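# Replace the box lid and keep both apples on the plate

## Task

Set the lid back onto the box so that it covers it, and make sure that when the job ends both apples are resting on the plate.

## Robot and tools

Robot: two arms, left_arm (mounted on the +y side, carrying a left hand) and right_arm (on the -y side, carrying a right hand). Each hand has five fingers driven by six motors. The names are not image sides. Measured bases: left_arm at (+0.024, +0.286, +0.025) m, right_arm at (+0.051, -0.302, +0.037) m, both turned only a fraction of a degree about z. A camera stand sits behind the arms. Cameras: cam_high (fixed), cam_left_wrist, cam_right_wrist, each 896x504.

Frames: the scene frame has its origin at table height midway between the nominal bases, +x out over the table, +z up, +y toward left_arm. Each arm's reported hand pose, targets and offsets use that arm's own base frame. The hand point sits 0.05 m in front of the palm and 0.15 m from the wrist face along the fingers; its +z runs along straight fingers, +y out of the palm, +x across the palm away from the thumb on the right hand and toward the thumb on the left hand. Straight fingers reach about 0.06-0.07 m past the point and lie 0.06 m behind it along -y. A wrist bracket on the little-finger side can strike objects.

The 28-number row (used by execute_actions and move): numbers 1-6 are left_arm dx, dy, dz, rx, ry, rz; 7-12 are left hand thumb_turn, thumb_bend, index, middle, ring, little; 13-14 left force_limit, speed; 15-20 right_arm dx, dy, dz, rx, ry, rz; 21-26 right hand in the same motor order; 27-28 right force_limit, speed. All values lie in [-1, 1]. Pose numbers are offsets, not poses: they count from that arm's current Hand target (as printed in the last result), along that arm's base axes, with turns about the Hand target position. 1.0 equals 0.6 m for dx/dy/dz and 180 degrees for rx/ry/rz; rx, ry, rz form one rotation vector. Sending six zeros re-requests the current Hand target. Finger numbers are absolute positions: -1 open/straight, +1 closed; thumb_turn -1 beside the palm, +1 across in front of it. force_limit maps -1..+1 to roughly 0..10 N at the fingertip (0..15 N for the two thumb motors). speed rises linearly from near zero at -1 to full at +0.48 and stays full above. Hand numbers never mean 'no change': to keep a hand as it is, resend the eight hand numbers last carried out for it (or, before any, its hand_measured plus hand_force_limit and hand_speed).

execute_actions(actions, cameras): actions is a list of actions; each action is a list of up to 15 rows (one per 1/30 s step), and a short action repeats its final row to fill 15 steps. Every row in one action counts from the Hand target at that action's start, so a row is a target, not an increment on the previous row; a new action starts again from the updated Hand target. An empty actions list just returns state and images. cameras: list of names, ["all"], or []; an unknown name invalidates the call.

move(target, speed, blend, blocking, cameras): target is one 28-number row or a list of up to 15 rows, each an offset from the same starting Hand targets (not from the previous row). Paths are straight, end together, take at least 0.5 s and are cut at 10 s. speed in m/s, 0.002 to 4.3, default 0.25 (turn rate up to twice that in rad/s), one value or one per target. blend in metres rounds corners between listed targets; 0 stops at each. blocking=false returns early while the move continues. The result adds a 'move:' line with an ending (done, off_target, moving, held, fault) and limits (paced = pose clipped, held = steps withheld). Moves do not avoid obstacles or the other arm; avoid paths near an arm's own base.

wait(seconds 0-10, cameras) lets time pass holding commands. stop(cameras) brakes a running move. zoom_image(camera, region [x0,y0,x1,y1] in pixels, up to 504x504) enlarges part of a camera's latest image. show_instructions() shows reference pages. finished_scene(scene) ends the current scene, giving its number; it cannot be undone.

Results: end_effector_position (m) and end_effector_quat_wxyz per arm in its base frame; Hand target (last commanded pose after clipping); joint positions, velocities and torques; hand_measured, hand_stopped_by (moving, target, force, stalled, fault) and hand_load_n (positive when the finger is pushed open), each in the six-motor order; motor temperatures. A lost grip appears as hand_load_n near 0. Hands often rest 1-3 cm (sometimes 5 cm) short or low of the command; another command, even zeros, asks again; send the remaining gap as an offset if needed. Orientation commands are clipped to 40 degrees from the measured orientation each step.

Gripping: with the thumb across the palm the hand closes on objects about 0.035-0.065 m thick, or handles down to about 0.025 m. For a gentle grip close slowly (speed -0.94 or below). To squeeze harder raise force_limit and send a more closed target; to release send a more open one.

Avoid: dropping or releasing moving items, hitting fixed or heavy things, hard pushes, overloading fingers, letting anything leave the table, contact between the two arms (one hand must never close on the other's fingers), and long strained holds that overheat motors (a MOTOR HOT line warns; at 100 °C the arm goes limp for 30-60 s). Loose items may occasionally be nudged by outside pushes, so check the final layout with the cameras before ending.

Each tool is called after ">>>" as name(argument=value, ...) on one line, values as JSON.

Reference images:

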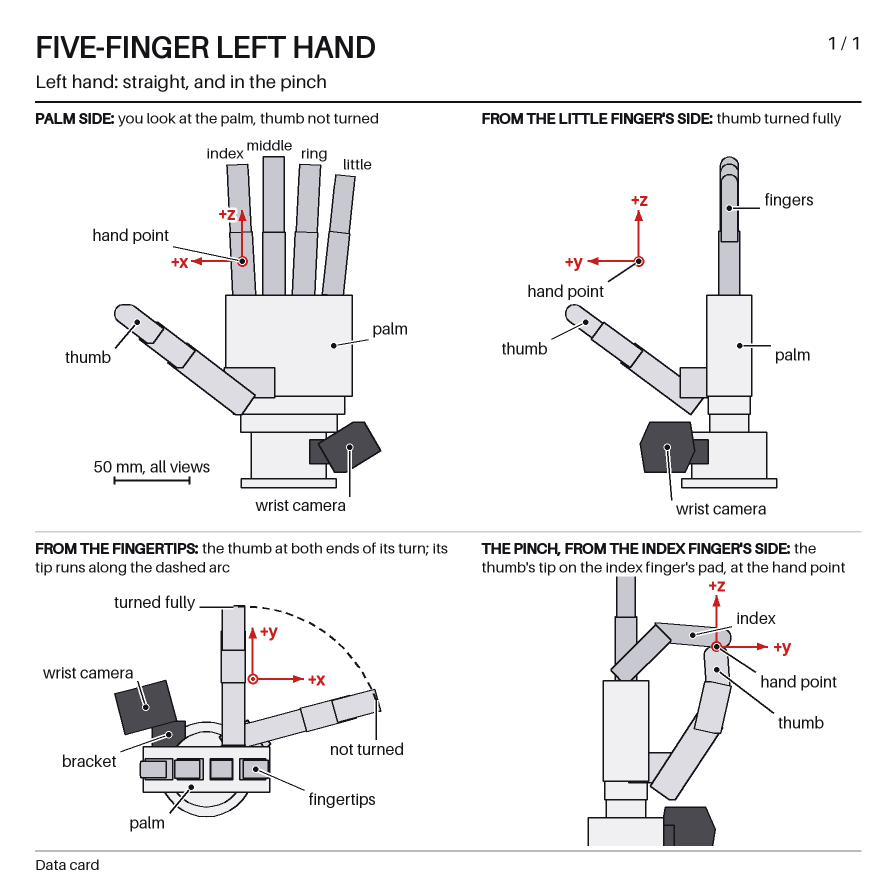

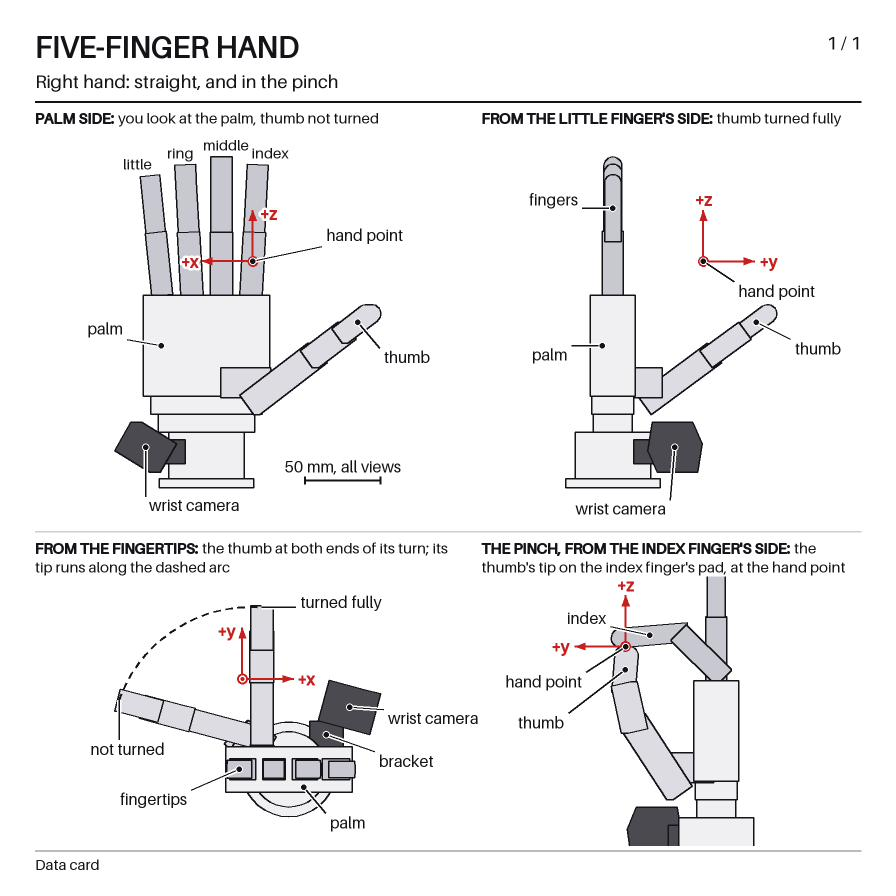

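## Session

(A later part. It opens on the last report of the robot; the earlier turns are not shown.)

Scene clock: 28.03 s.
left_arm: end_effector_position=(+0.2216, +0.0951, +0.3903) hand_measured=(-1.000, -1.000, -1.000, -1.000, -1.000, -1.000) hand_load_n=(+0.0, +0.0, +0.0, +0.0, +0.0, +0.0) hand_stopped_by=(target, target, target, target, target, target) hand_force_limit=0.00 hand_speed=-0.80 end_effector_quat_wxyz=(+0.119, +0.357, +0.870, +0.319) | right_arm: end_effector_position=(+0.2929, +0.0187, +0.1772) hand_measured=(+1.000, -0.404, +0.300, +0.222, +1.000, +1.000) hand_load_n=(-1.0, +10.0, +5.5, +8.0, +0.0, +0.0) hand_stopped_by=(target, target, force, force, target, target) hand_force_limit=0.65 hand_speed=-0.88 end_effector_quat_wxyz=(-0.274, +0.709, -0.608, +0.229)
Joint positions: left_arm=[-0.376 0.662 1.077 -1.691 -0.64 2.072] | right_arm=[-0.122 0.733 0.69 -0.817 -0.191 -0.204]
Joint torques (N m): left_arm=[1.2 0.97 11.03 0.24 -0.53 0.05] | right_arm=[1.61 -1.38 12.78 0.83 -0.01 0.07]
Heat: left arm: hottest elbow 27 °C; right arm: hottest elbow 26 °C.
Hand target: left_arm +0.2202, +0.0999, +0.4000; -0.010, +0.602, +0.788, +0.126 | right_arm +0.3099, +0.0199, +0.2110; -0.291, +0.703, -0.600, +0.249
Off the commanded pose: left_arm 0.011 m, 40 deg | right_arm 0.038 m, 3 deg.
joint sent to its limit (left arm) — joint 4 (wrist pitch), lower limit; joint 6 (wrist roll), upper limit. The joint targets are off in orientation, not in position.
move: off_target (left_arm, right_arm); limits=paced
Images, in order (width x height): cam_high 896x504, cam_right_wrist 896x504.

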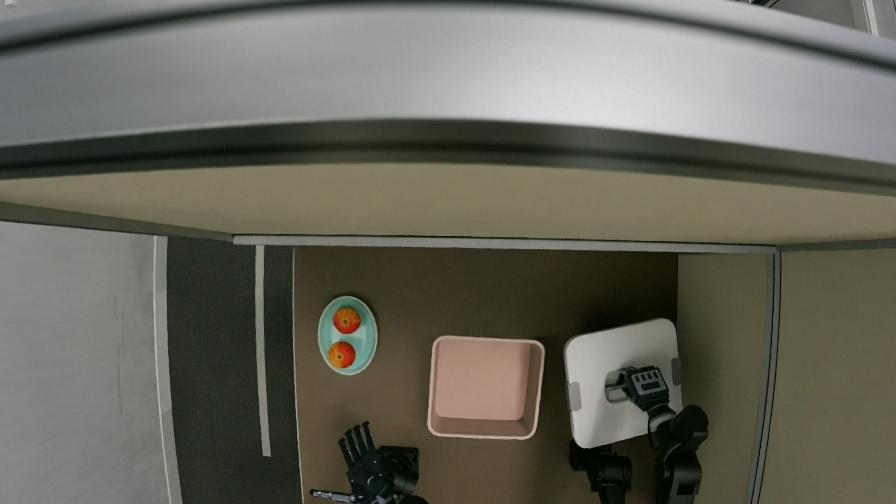

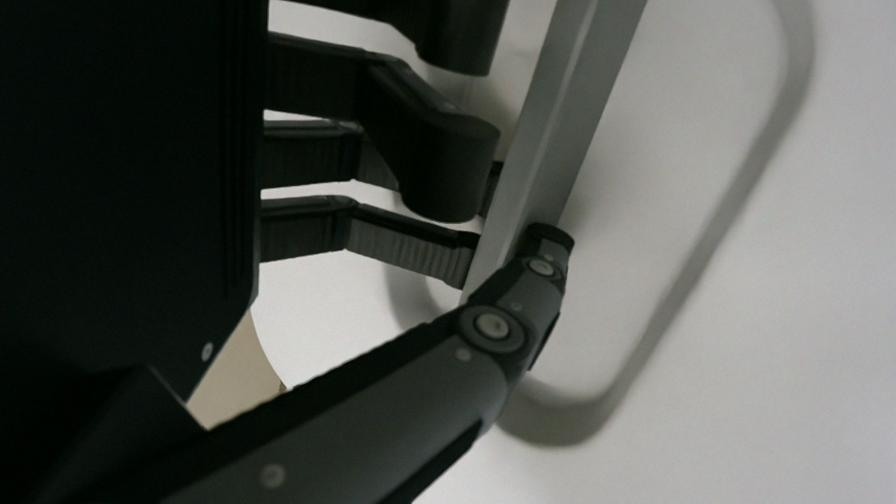

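>>> move(target=[0,0,0,0,0,0,-1,-1,-1,-1,-1,-1,0.0,-0.8,-0.0715,0.5835,0.04,0,0,-0.0856,1,-0.4,0.6,0.6,1,1,0.65,-0.88], cameras=["cam_high"], speed=0.18)

>>> zoom_image(camera="cam_high", region=[400, 310, 600, 480])

Scene clock: 31.67 s.
left_arm: end_effector_position=(+0.2216, +0.0951, +0.3903) hand_measured=(-1.000, -1.000, -1.000, -1.000, -1.000, -1.000) hand_load_n=(+0.0, -0.5, +0.0, +0.0, +0.0, +0.0) hand_stopped_by=(target, target, target, target, target, target) hand_force_limit=0.00 hand_speed=-0.80 end_effector_quat_wxyz=(+0.119, +0.357, +0.870, +0.319) | right_arm: end_effector_position=(+0.2587, +0.3510, +0.2092) hand_measured=(+1.000, -0.404, +0.300, +0.222, +1.000, +1.000) hand_load_n=(-1.0, +10.0, +5.0, +8.0, +0.0, +0.0) hand_stopped_by=(target, target, force, force, target, target) hand_force_limit=0.65 hand_speed=-0.88 end_effector_quat_wxyz=(-0.232, +0.627, -0.683, +0.293)
Joint positions: left_arm=[-0.376 0.662 1.077 -1.691 -0.64 2.072] | right_arm=[1.117 1.281 1.152 -1.168 0.725 1.098]
Joint torques (N m): left_arm=[1.32 0.91 11.03 0.25 -0.54 0.06] | right_arm=[1.2 -9.58 12.05 0.03 0.8 0.07]
Heat: left arm: hottest elbow 27 °C; right arm: hottest elbow 27 °C.
Hand target: left_arm +0.2202, +0.0999, +0.4000; -0.010, +0.602, +0.788, +0.126 | right_arm +0.2668, +0.3701, +0.2348; -0.255, +0.616, -0.688, +0.286
Off the commanded pose: left_arm 0.011 m, 40 deg | right_arm 0.033 m, 3 deg.
joint sent to its limit (left arm) — joint 4 (wrist pitch), lower limit; joint 6 (wrist roll), upper limit. The joint targets are off in orientation, not in position.
move: off_target (left_arm, right_arm)
Images, in order (width x height): cam_high 896x504.

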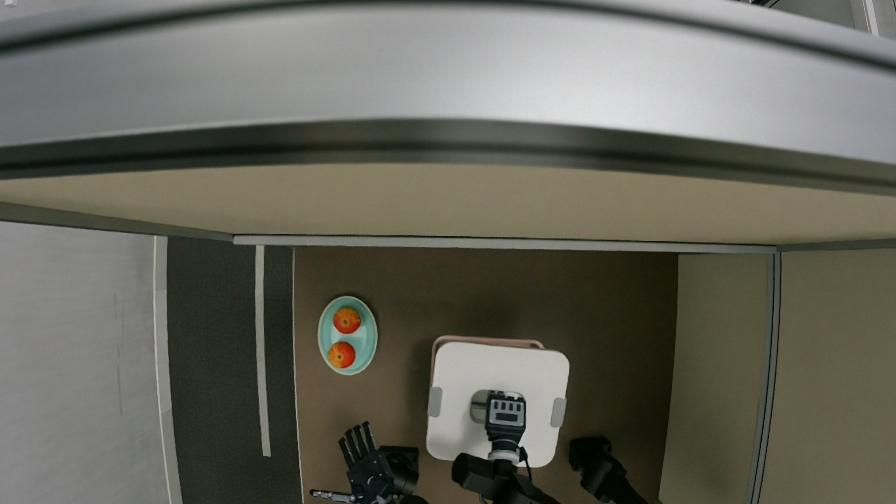

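Scaled by 2.520.

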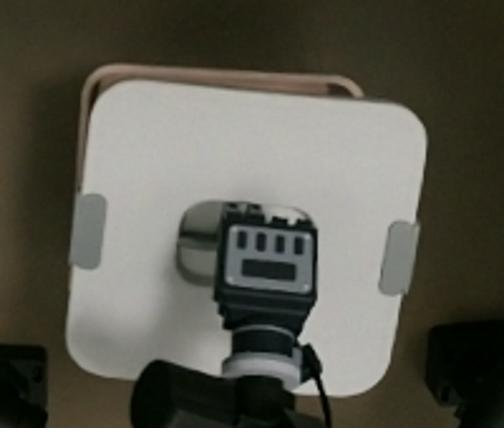

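>>> move(target=[0,0,0,0,0,0,-1,-1,-1,-1,-1,-1,0.0,-0.8,-0.013,-0.0068,-0.183,0,0,0.008,1,-0.4,0.6,0.6,1,1,0.65,-0.88], cameras=["cam_high"], speed=0.1)

>>> zoom_image(camera="cam_high", region=[400, 310, 600, 480])

Scene clock: 34.40 s.
left_arm: end_effector_position=(+0.2216, +0.0951, +0.3903) hand_measured=(-1.000, -1.000, -1.000, -1.000, -1.000, -1.000) hand_load_n=(+0.0, +0.0, +0.0, +0.0, +0.0, +0.0) hand_stopped_by=(target, target, target, target, target, target) hand_force_limit=0.00 hand_speed=-0.80 end_effector_quat_wxyz=(+0.119, +0.357, +0.870, +0.319) | right_arm: end_effector_position=(+0.2614, +0.3622, +0.1289) hand_measured=(+1.000, -0.404, +0.300, +0.222, +1.000, +1.000) hand_load_n=(-1.0, +10.0, +5.5, +8.0, +0.5, +0.0) hand_stopped_by=(target, target, force, force, target, target) hand_force_limit=0.65 hand_speed=-0.88 end_effector_quat_wxyz=(+0.256, -0.620, +0.686, -0.283)
Joint positions: left_arm=[-0.376 0.662 1.077 -1.691 -0.64 2.072] | right_arm=[1.123 1.33 0.968 -0.881 0.725 1.099]
Joint torques (N m): left_arm=[1.26 1.03 11.02 0.23 -0.54 0.05] | right_arm=[1.49 -10.29 6.74 1.21 0.61 -0.11]
Heat: left arm: hottest elbow 27 °C; right arm: hottest elbow 28 °C.
Hand target: left_arm +0.2202, +0.0999, +0.4000; -0.010, +0.602, +0.788, +0.126 | right_arm +0.2591, +0.3661, +0.1252; +0.259, -0.625, +0.681, -0.282
Off the commanded pose: left_arm 0.011 m, 40 deg | right_arm 0.006 m, 1 deg.
joint sent to its limit (left arm) — joint 4 (wrist pitch), lower limit; joint 6 (wrist roll), upper limit. The joint targets are off in orientation, not in position.
move: off_target (left_arm)
Images, in order (width x height): cam_high 896x504.

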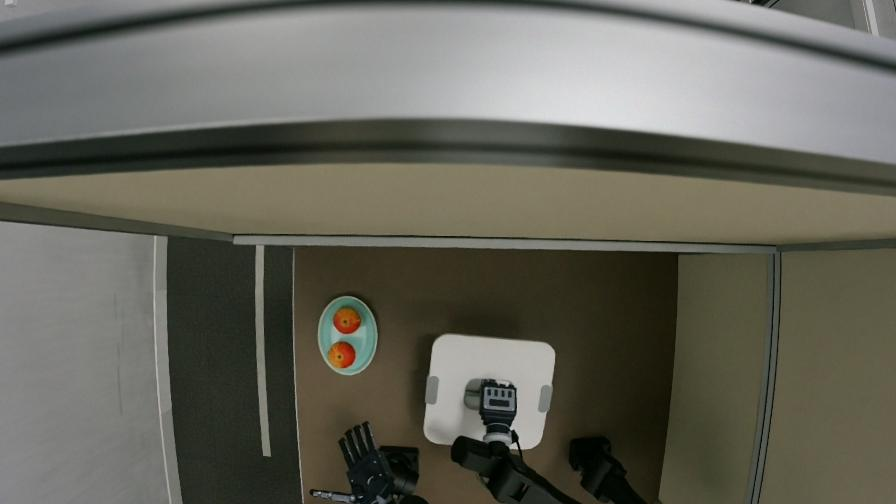

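Scaled by 2.520.

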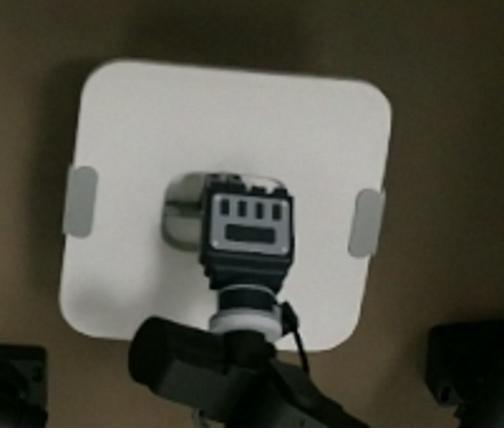

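>>> move(target=[0,0,0,0,0,0,-1,-1,-1,-1,-1,-1,0.0,-0.8,-0.0105,0,-0.072,0,0,0.003,1,-0.4,0.6,0.6,1,1,0.65,-0.88], cameras=["cam_high"], speed=0.07)

>>> zoom_image(camera="cam_high", region=[400, 310, 600, 480])

Scene clock: 36.10 s.
left_arm: end_effector_position=(+0.2216, +0.0951, +0.3903) hand_measured=(-1.000, -1.000, -1.000, -1.000, -1.000, -1.000) hand_load_n=(+0.0, +0.0, +0.0, +0.0, +0.0, +0.0) hand_stopped_by=(target, target, target, target, target, target) hand_force_limit=0.00 hand_speed=-0.80 end_effector_quat_wxyz=(+0.119, +0.357, +0.870, +0.319) | right_arm: end_effector_position=(+0.2553, +0.3633, +0.0879) hand_measured=(+1.000, -0.404, +0.300, +0.222, +1.000, +1.000) hand_load_n=(-0.5, +11.0, +5.0, +7.5, +0.0, +0.0) hand_stopped_by=(target, target, force, force, target, target) hand_force_limit=0.65 hand_speed=-0.88 end_effector_quat_wxyz=(+0.259, -0.624, +0.682, -0.281)
Joint positions: left_arm=[-0.376 0.662 1.077 -1.691 -0.64 2.072] | right_arm=[1.136 1.371 0.888 -0.759 0.725 1.099]
Joint torques (N m): left_arm=[1.26 1.03 11.03 0.24 -0.54 0.06] | right_arm=[1.44 -9.99 6.3 1.17 0.67 -0.07]
Heat: left arm: hottest elbow 27 °C; right arm: hottest elbow 28 °C.
Hand target: left_arm +0.2202, +0.0999, +0.4000; -0.010, +0.602, +0.788, +0.126 | right_arm +0.2527, +0.3660, +0.0819; +0.260, -0.628, +0.678, -0.281
Off the commanded pose: left_arm 0.011 m, 40 deg | right_arm 0.007 m, 1 deg.
joint sent to its limit (left arm) — joint 4 (wrist pitch), lower limit; joint 6 (wrist roll), upper limit. The joint targets are off in orientation, not in position.
move: off_target (left_arm)
Images, in order (width x height): cam_high 896x504.

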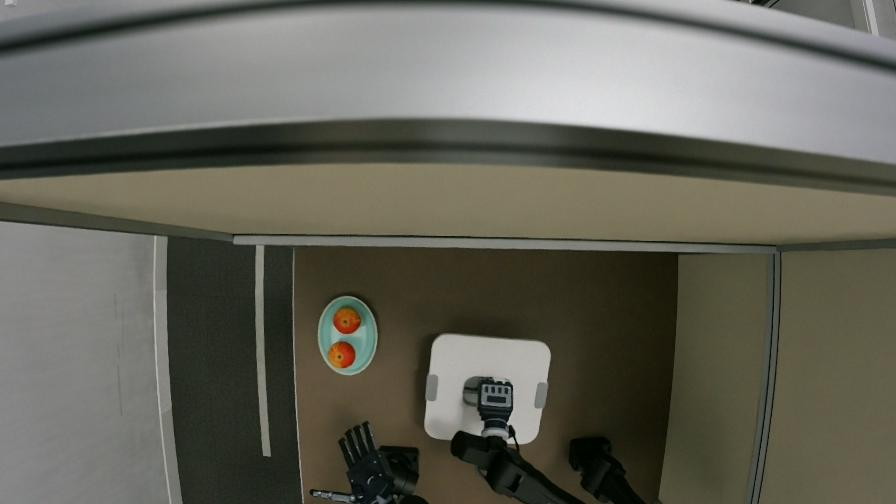

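Scaled by 2.520.

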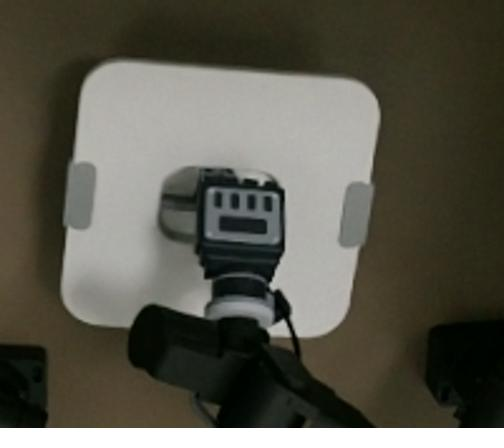

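>>> move(target=[0,0,0,0,0,0,-1,-1,-1,-1,-1,-1,0.0,-0.8,0.002,0,-0.045,0,0,0,1,-0.4,0.6,0.6,1,1,0.65,-0.88], cameras=["cam_high"], speed=0.05)

>>> zoom_image(camera="cam_high", region=[400, 310, 600, 480])

Scene clock: 37.47 s.
left_arm: end_effector_position=(+0.2216, +0.0951, +0.3903) hand_measured=(-1.000, -1.000, -1.000, -1.000, -1.000, -1.000) hand_load_n=(-0.5, +0.0, +0.0, +0.0, +0.0, +0.0) hand_stopped_by=(target, target, target, target, target, target) hand_force_limit=0.00 hand_speed=-0.80 end_effector_quat_wxyz=(+0.119, +0.357, +0.870, +0.319) | right_arm: end_effector_position=(+0.2587, +0.3681, +0.0746) hand_measured=(+1.000, -0.404, +0.300, +0.222, +1.000, +1.000) hand_load_n=(+0.0, +9.0, +6.5, +5.0, +0.0, +0.0) hand_stopped_by=(target, target, force, force, target, target) hand_force_limit=0.65 hand_speed=-0.88 end_effector_quat_wxyz=(+0.272, -0.620, +0.681, -0.279)
Joint positions: left_arm=[-0.376 0.662 1.077 -1.691 -0.64 2.072] | right_arm=[1.136 1.391 0.859 -0.678 0.731 1.091]
Joint torques (N m): left_arm=[1.26 0.97 11.03 0.24 -0.54 0.06] | right_arm=[1.26 -8.47 5.41 1.24 0.39 -0.04]
Heat: left arm: hottest elbow 27 °C; right arm: hottest elbow 28 °C.
Hand target: left_arm +0.2202, +0.0999, +0.4000; -0.010, +0.602, +0.788, +0.126 | right_arm +0.2540, +0.3661, +0.0551; +0.260, -0.628, +0.678, -0.281
Off the commanded pose: left_arm 0.011 m, 40 deg | right_arm 0.020 m, 2 deg.
joint sent to its limit (left arm) — joint 4 (wrist pitch), lower limit; joint 6 (wrist roll), upper limit. The joint targets are off in orientation, not in position.
move: off_target (left_arm, right_arm)
Images, in order (width x height): cam_high 896x504.

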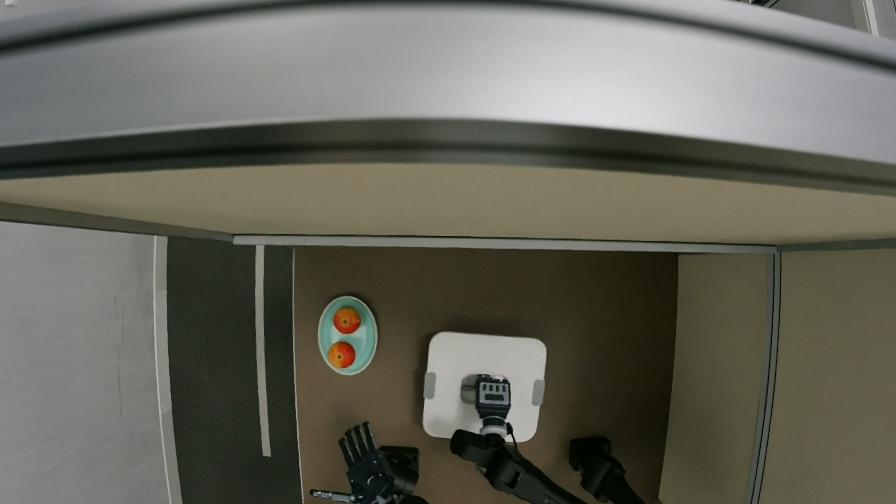

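Scaled by 2.520.

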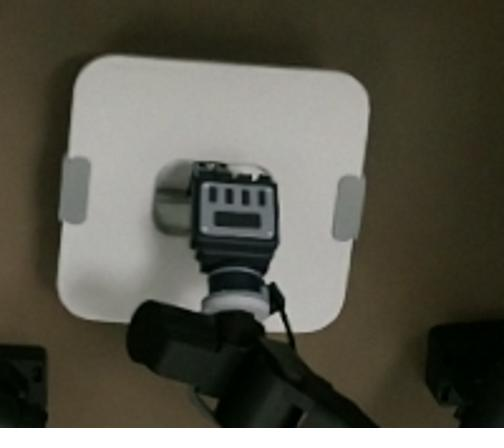

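>>> move(target=[[0,0,0,0,0,0,-1,-1,-1,-1,-1,-1,0.0,-0.8,0.006,0.003,0.03,0,0,0,1,-0.4,0.6,0.6,1,1,0.65,-0.88],[0,0,0,0,0,0,-1,-1,-1,-1,-1,-1,0.0,-0.8,0.006,0.003,0.03,0,0,0,1,-0.55,0.1,0.1,1,1,0.4,-0.7]], cameras=["cam_high","cam_right_wrist"], speed=0.06)

>>> zoom_image(camera="cam_high", region=[400, 310, 600, 480])

Scene clock: 39.60 s.
left_arm: end_effector_position=(+0.2216, +0.0951, +0.3903) hand_measured=(-1.000, -1.000, -1.000, -1.000, -1.000, -1.000) hand_load_n=(+0.0, +0.0, +0.0, +0.0, +0.0, +0.0) hand_stopped_by=(target, target, target, target, target, target) hand_force_limit=0.00 hand_speed=-0.80 end_effector_quat_wxyz=(+0.119, +0.357, +0.870, +0.319) | right_arm: end_effector_position=(+0.2568, +0.3658, +0.0750) hand_measured=(+1.000, -0.550, +0.100, +0.102, +1.000, +1.000) hand_load_n=(+0.0, +0.0, +0.0, -4.0, +0.0, +0.0) hand_stopped_by=(target, target, target, target, target, target) hand_force_limit=0.40 hand_speed=-0.70 end_effector_quat_wxyz=(+0.268, -0.623, +0.680, -0.279)
Joint positions: left_arm=[-0.376 0.662 1.077 -1.691 -0.64 2.072] | right_arm=[1.137 1.387 0.859 -0.691 0.728 1.09]
Joint torques (N m): left_arm=[1.2 0.97 11.04 0.25 -0.54 0.05] | right_arm=[0.56 -9.7 7.69 0.05 0.4 -0.08]
Heat: left arm: hottest elbow 28 °C; right arm: hottest elbow 28 °C.
Hand target: left_arm +0.2202, +0.0999, +0.4000; -0.010, +0.602, +0.788, +0.126 | right_arm +0.2576, +0.3678, +0.0731; +0.260, -0.628, +0.678, -0.281
Off the commanded pose: left_arm 0.011 m, 40 deg | right_arm 0.003 m, 1 deg.
joint sent to its limit (left arm) — joint 4 (wrist pitch), lower limit; joint 6 (wrist roll), upper limit. The joint targets are off in orientation, not in position.
move: off_target (left_arm)
Images, in order (width x height): cam_high 896x504, cam_right_wrist 896x504.

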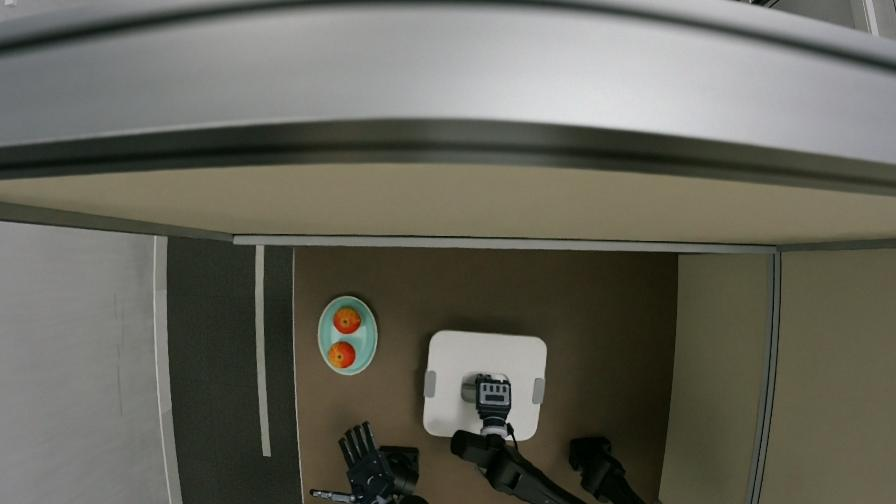

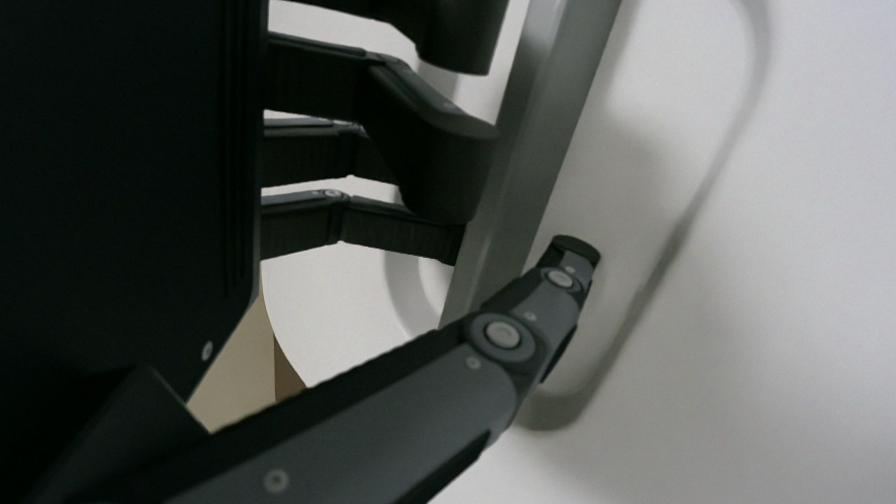

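Scaled by 2.520.

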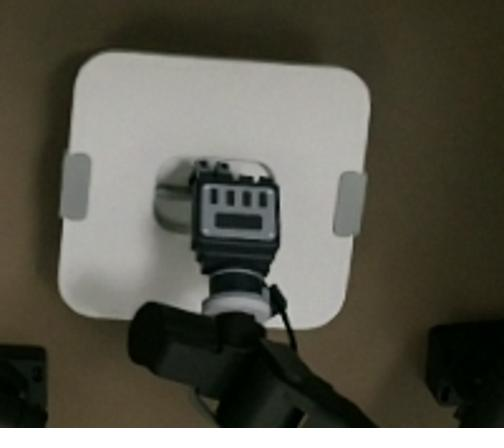

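>>> move(target=[[0,0,0,0,0,0,-1,-1,-1,-1,-1,-1,0.0,-0.8,0.02,0,0.23,0,0,0,1,-0.55,0.13,0.15,1,1,0.4,-0.7],[0,0,0,0,0,0,-1,-1,-1,-1,-1,-1,0.0,-0.8,0.07,-0.58,0.345,0.0255,0.193,0.0557,1,-0.55,0.13,0.15,1,1,0.4,-0.7],[0,0,0,0,0,0,-1,-1,-1,-1,-1,-1,0.0,-0.8,0.07,-0.58,0.345,0.0255,0.193,0.0557,-1,-1,-1,-1,-1,-1,0.4,0]], cameras=["cam_high","cam_right_wrist"], speed=[0.12, 0.3, 0.3], blend=[0.03, 0, 0])

>>> zoom_image(camera="cam_right_wrist", region=[240, 200, 640, 504])

>>> zoom_image(camera="cam_high", region=[400, 310, 600, 480])

Scene clock: 45.00 s.
left_arm: end_effector_position=(+0.2216, +0.0951, +0.3903) hand_measured=(-1.000, -1.000, -1.000, -1.000, -1.000, -1.000) hand_load_n=(+0.0, +0.0, +0.0, +0.0, +0.0, +0.0) hand_stopped_by=(target, target, target, target, target, target) hand_force_limit=0.00 hand_speed=-0.80 end_effector_quat_wxyz=(+0.119, +0.357, +0.870, +0.319) | right_arm: end_effector_position=(+0.2874, +0.0232, +0.2644) hand_measured=(-1.000, -1.000, -1.000, -1.000, -1.000, -1.000) hand_load_n=(+0.0, +0.0, +0.0, +0.0, +0.0, +0.0) hand_stopped_by=(target, target, target, target, target, target) hand_force_limit=0.40 hand_speed=0.00 end_effector_quat_wxyz=(-0.084, +0.728, -0.681, +0.019)
Joint positions: left_arm=[-0.376 0.662 1.077 -1.691 -0.64 2.072] | right_arm=[-0.068 1.156 1.237 -1.515 -0.105 -0.128]
Joint torques (N m): left_arm=[1.26 0.97 11.02 0.24 -0.54 0.05] | right_arm=[0.15 -6.65 10.95 -0.09 -0.11 -0.11]
Heat: left arm: hottest elbow 28 °C; right arm: hottest elbow 29 °C.
Hand target: left_arm +0.2202, +0.0999, +0.4000; -0.010, +0.602, +0.788, +0.126 | right_arm +0.2997, +0.0200, +0.2800; -0.094, +0.728, -0.678, +0.031
Off the commanded pose: left_arm 0.011 m, 40 deg | right_arm 0.020 m, 2 deg.
joint sent to its limit (left arm) — joint 4 (wrist pitch), lower limit; joint 6 (wrist roll), upper limit. The joint targets are off in orientation, not in position.
move: off_target (left_arm, right_arm); target 3's new numbers were sent with right_arm's hand 0.020 m and 2 deg from that target
Images, in order (width x height): cam_high 896x504, cam_right_wrist 896x504.

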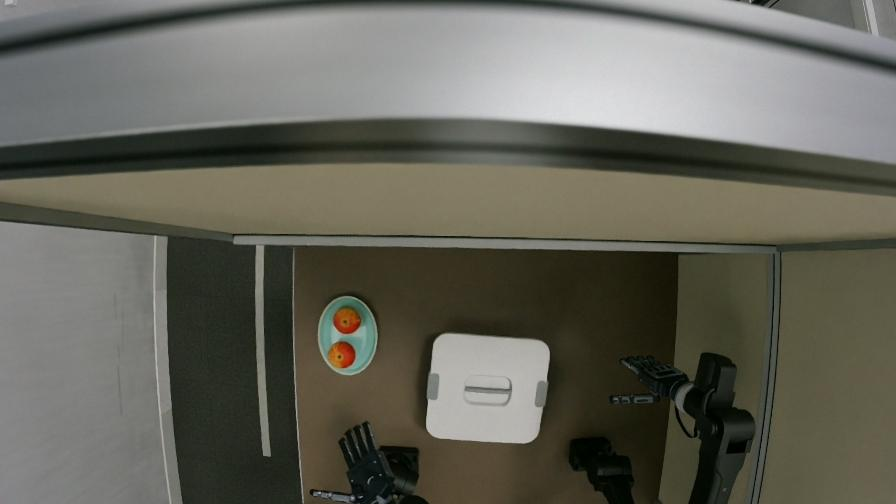

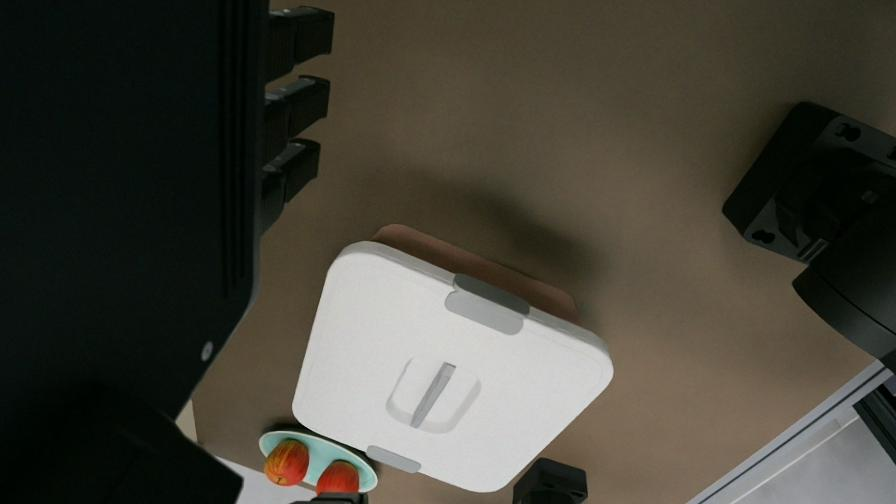

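Scaled by 1.260.

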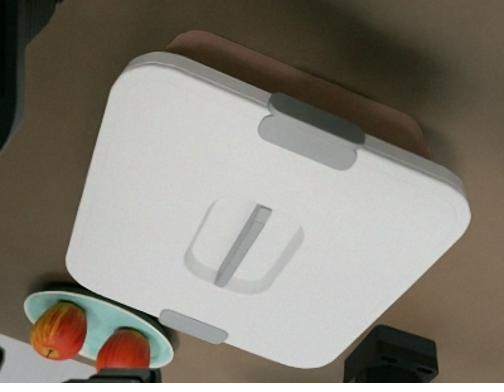

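Scaled by 2.520.

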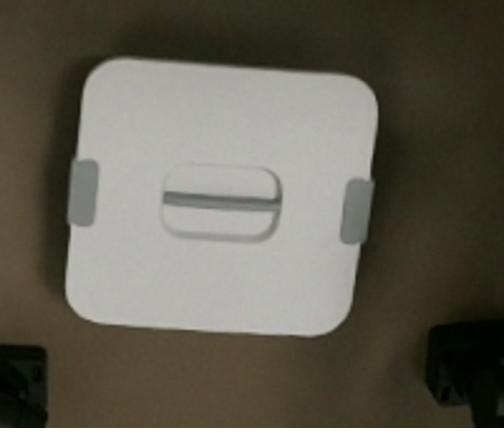

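>>> finished_scene(scene=2)

The scene is finished: the task was done.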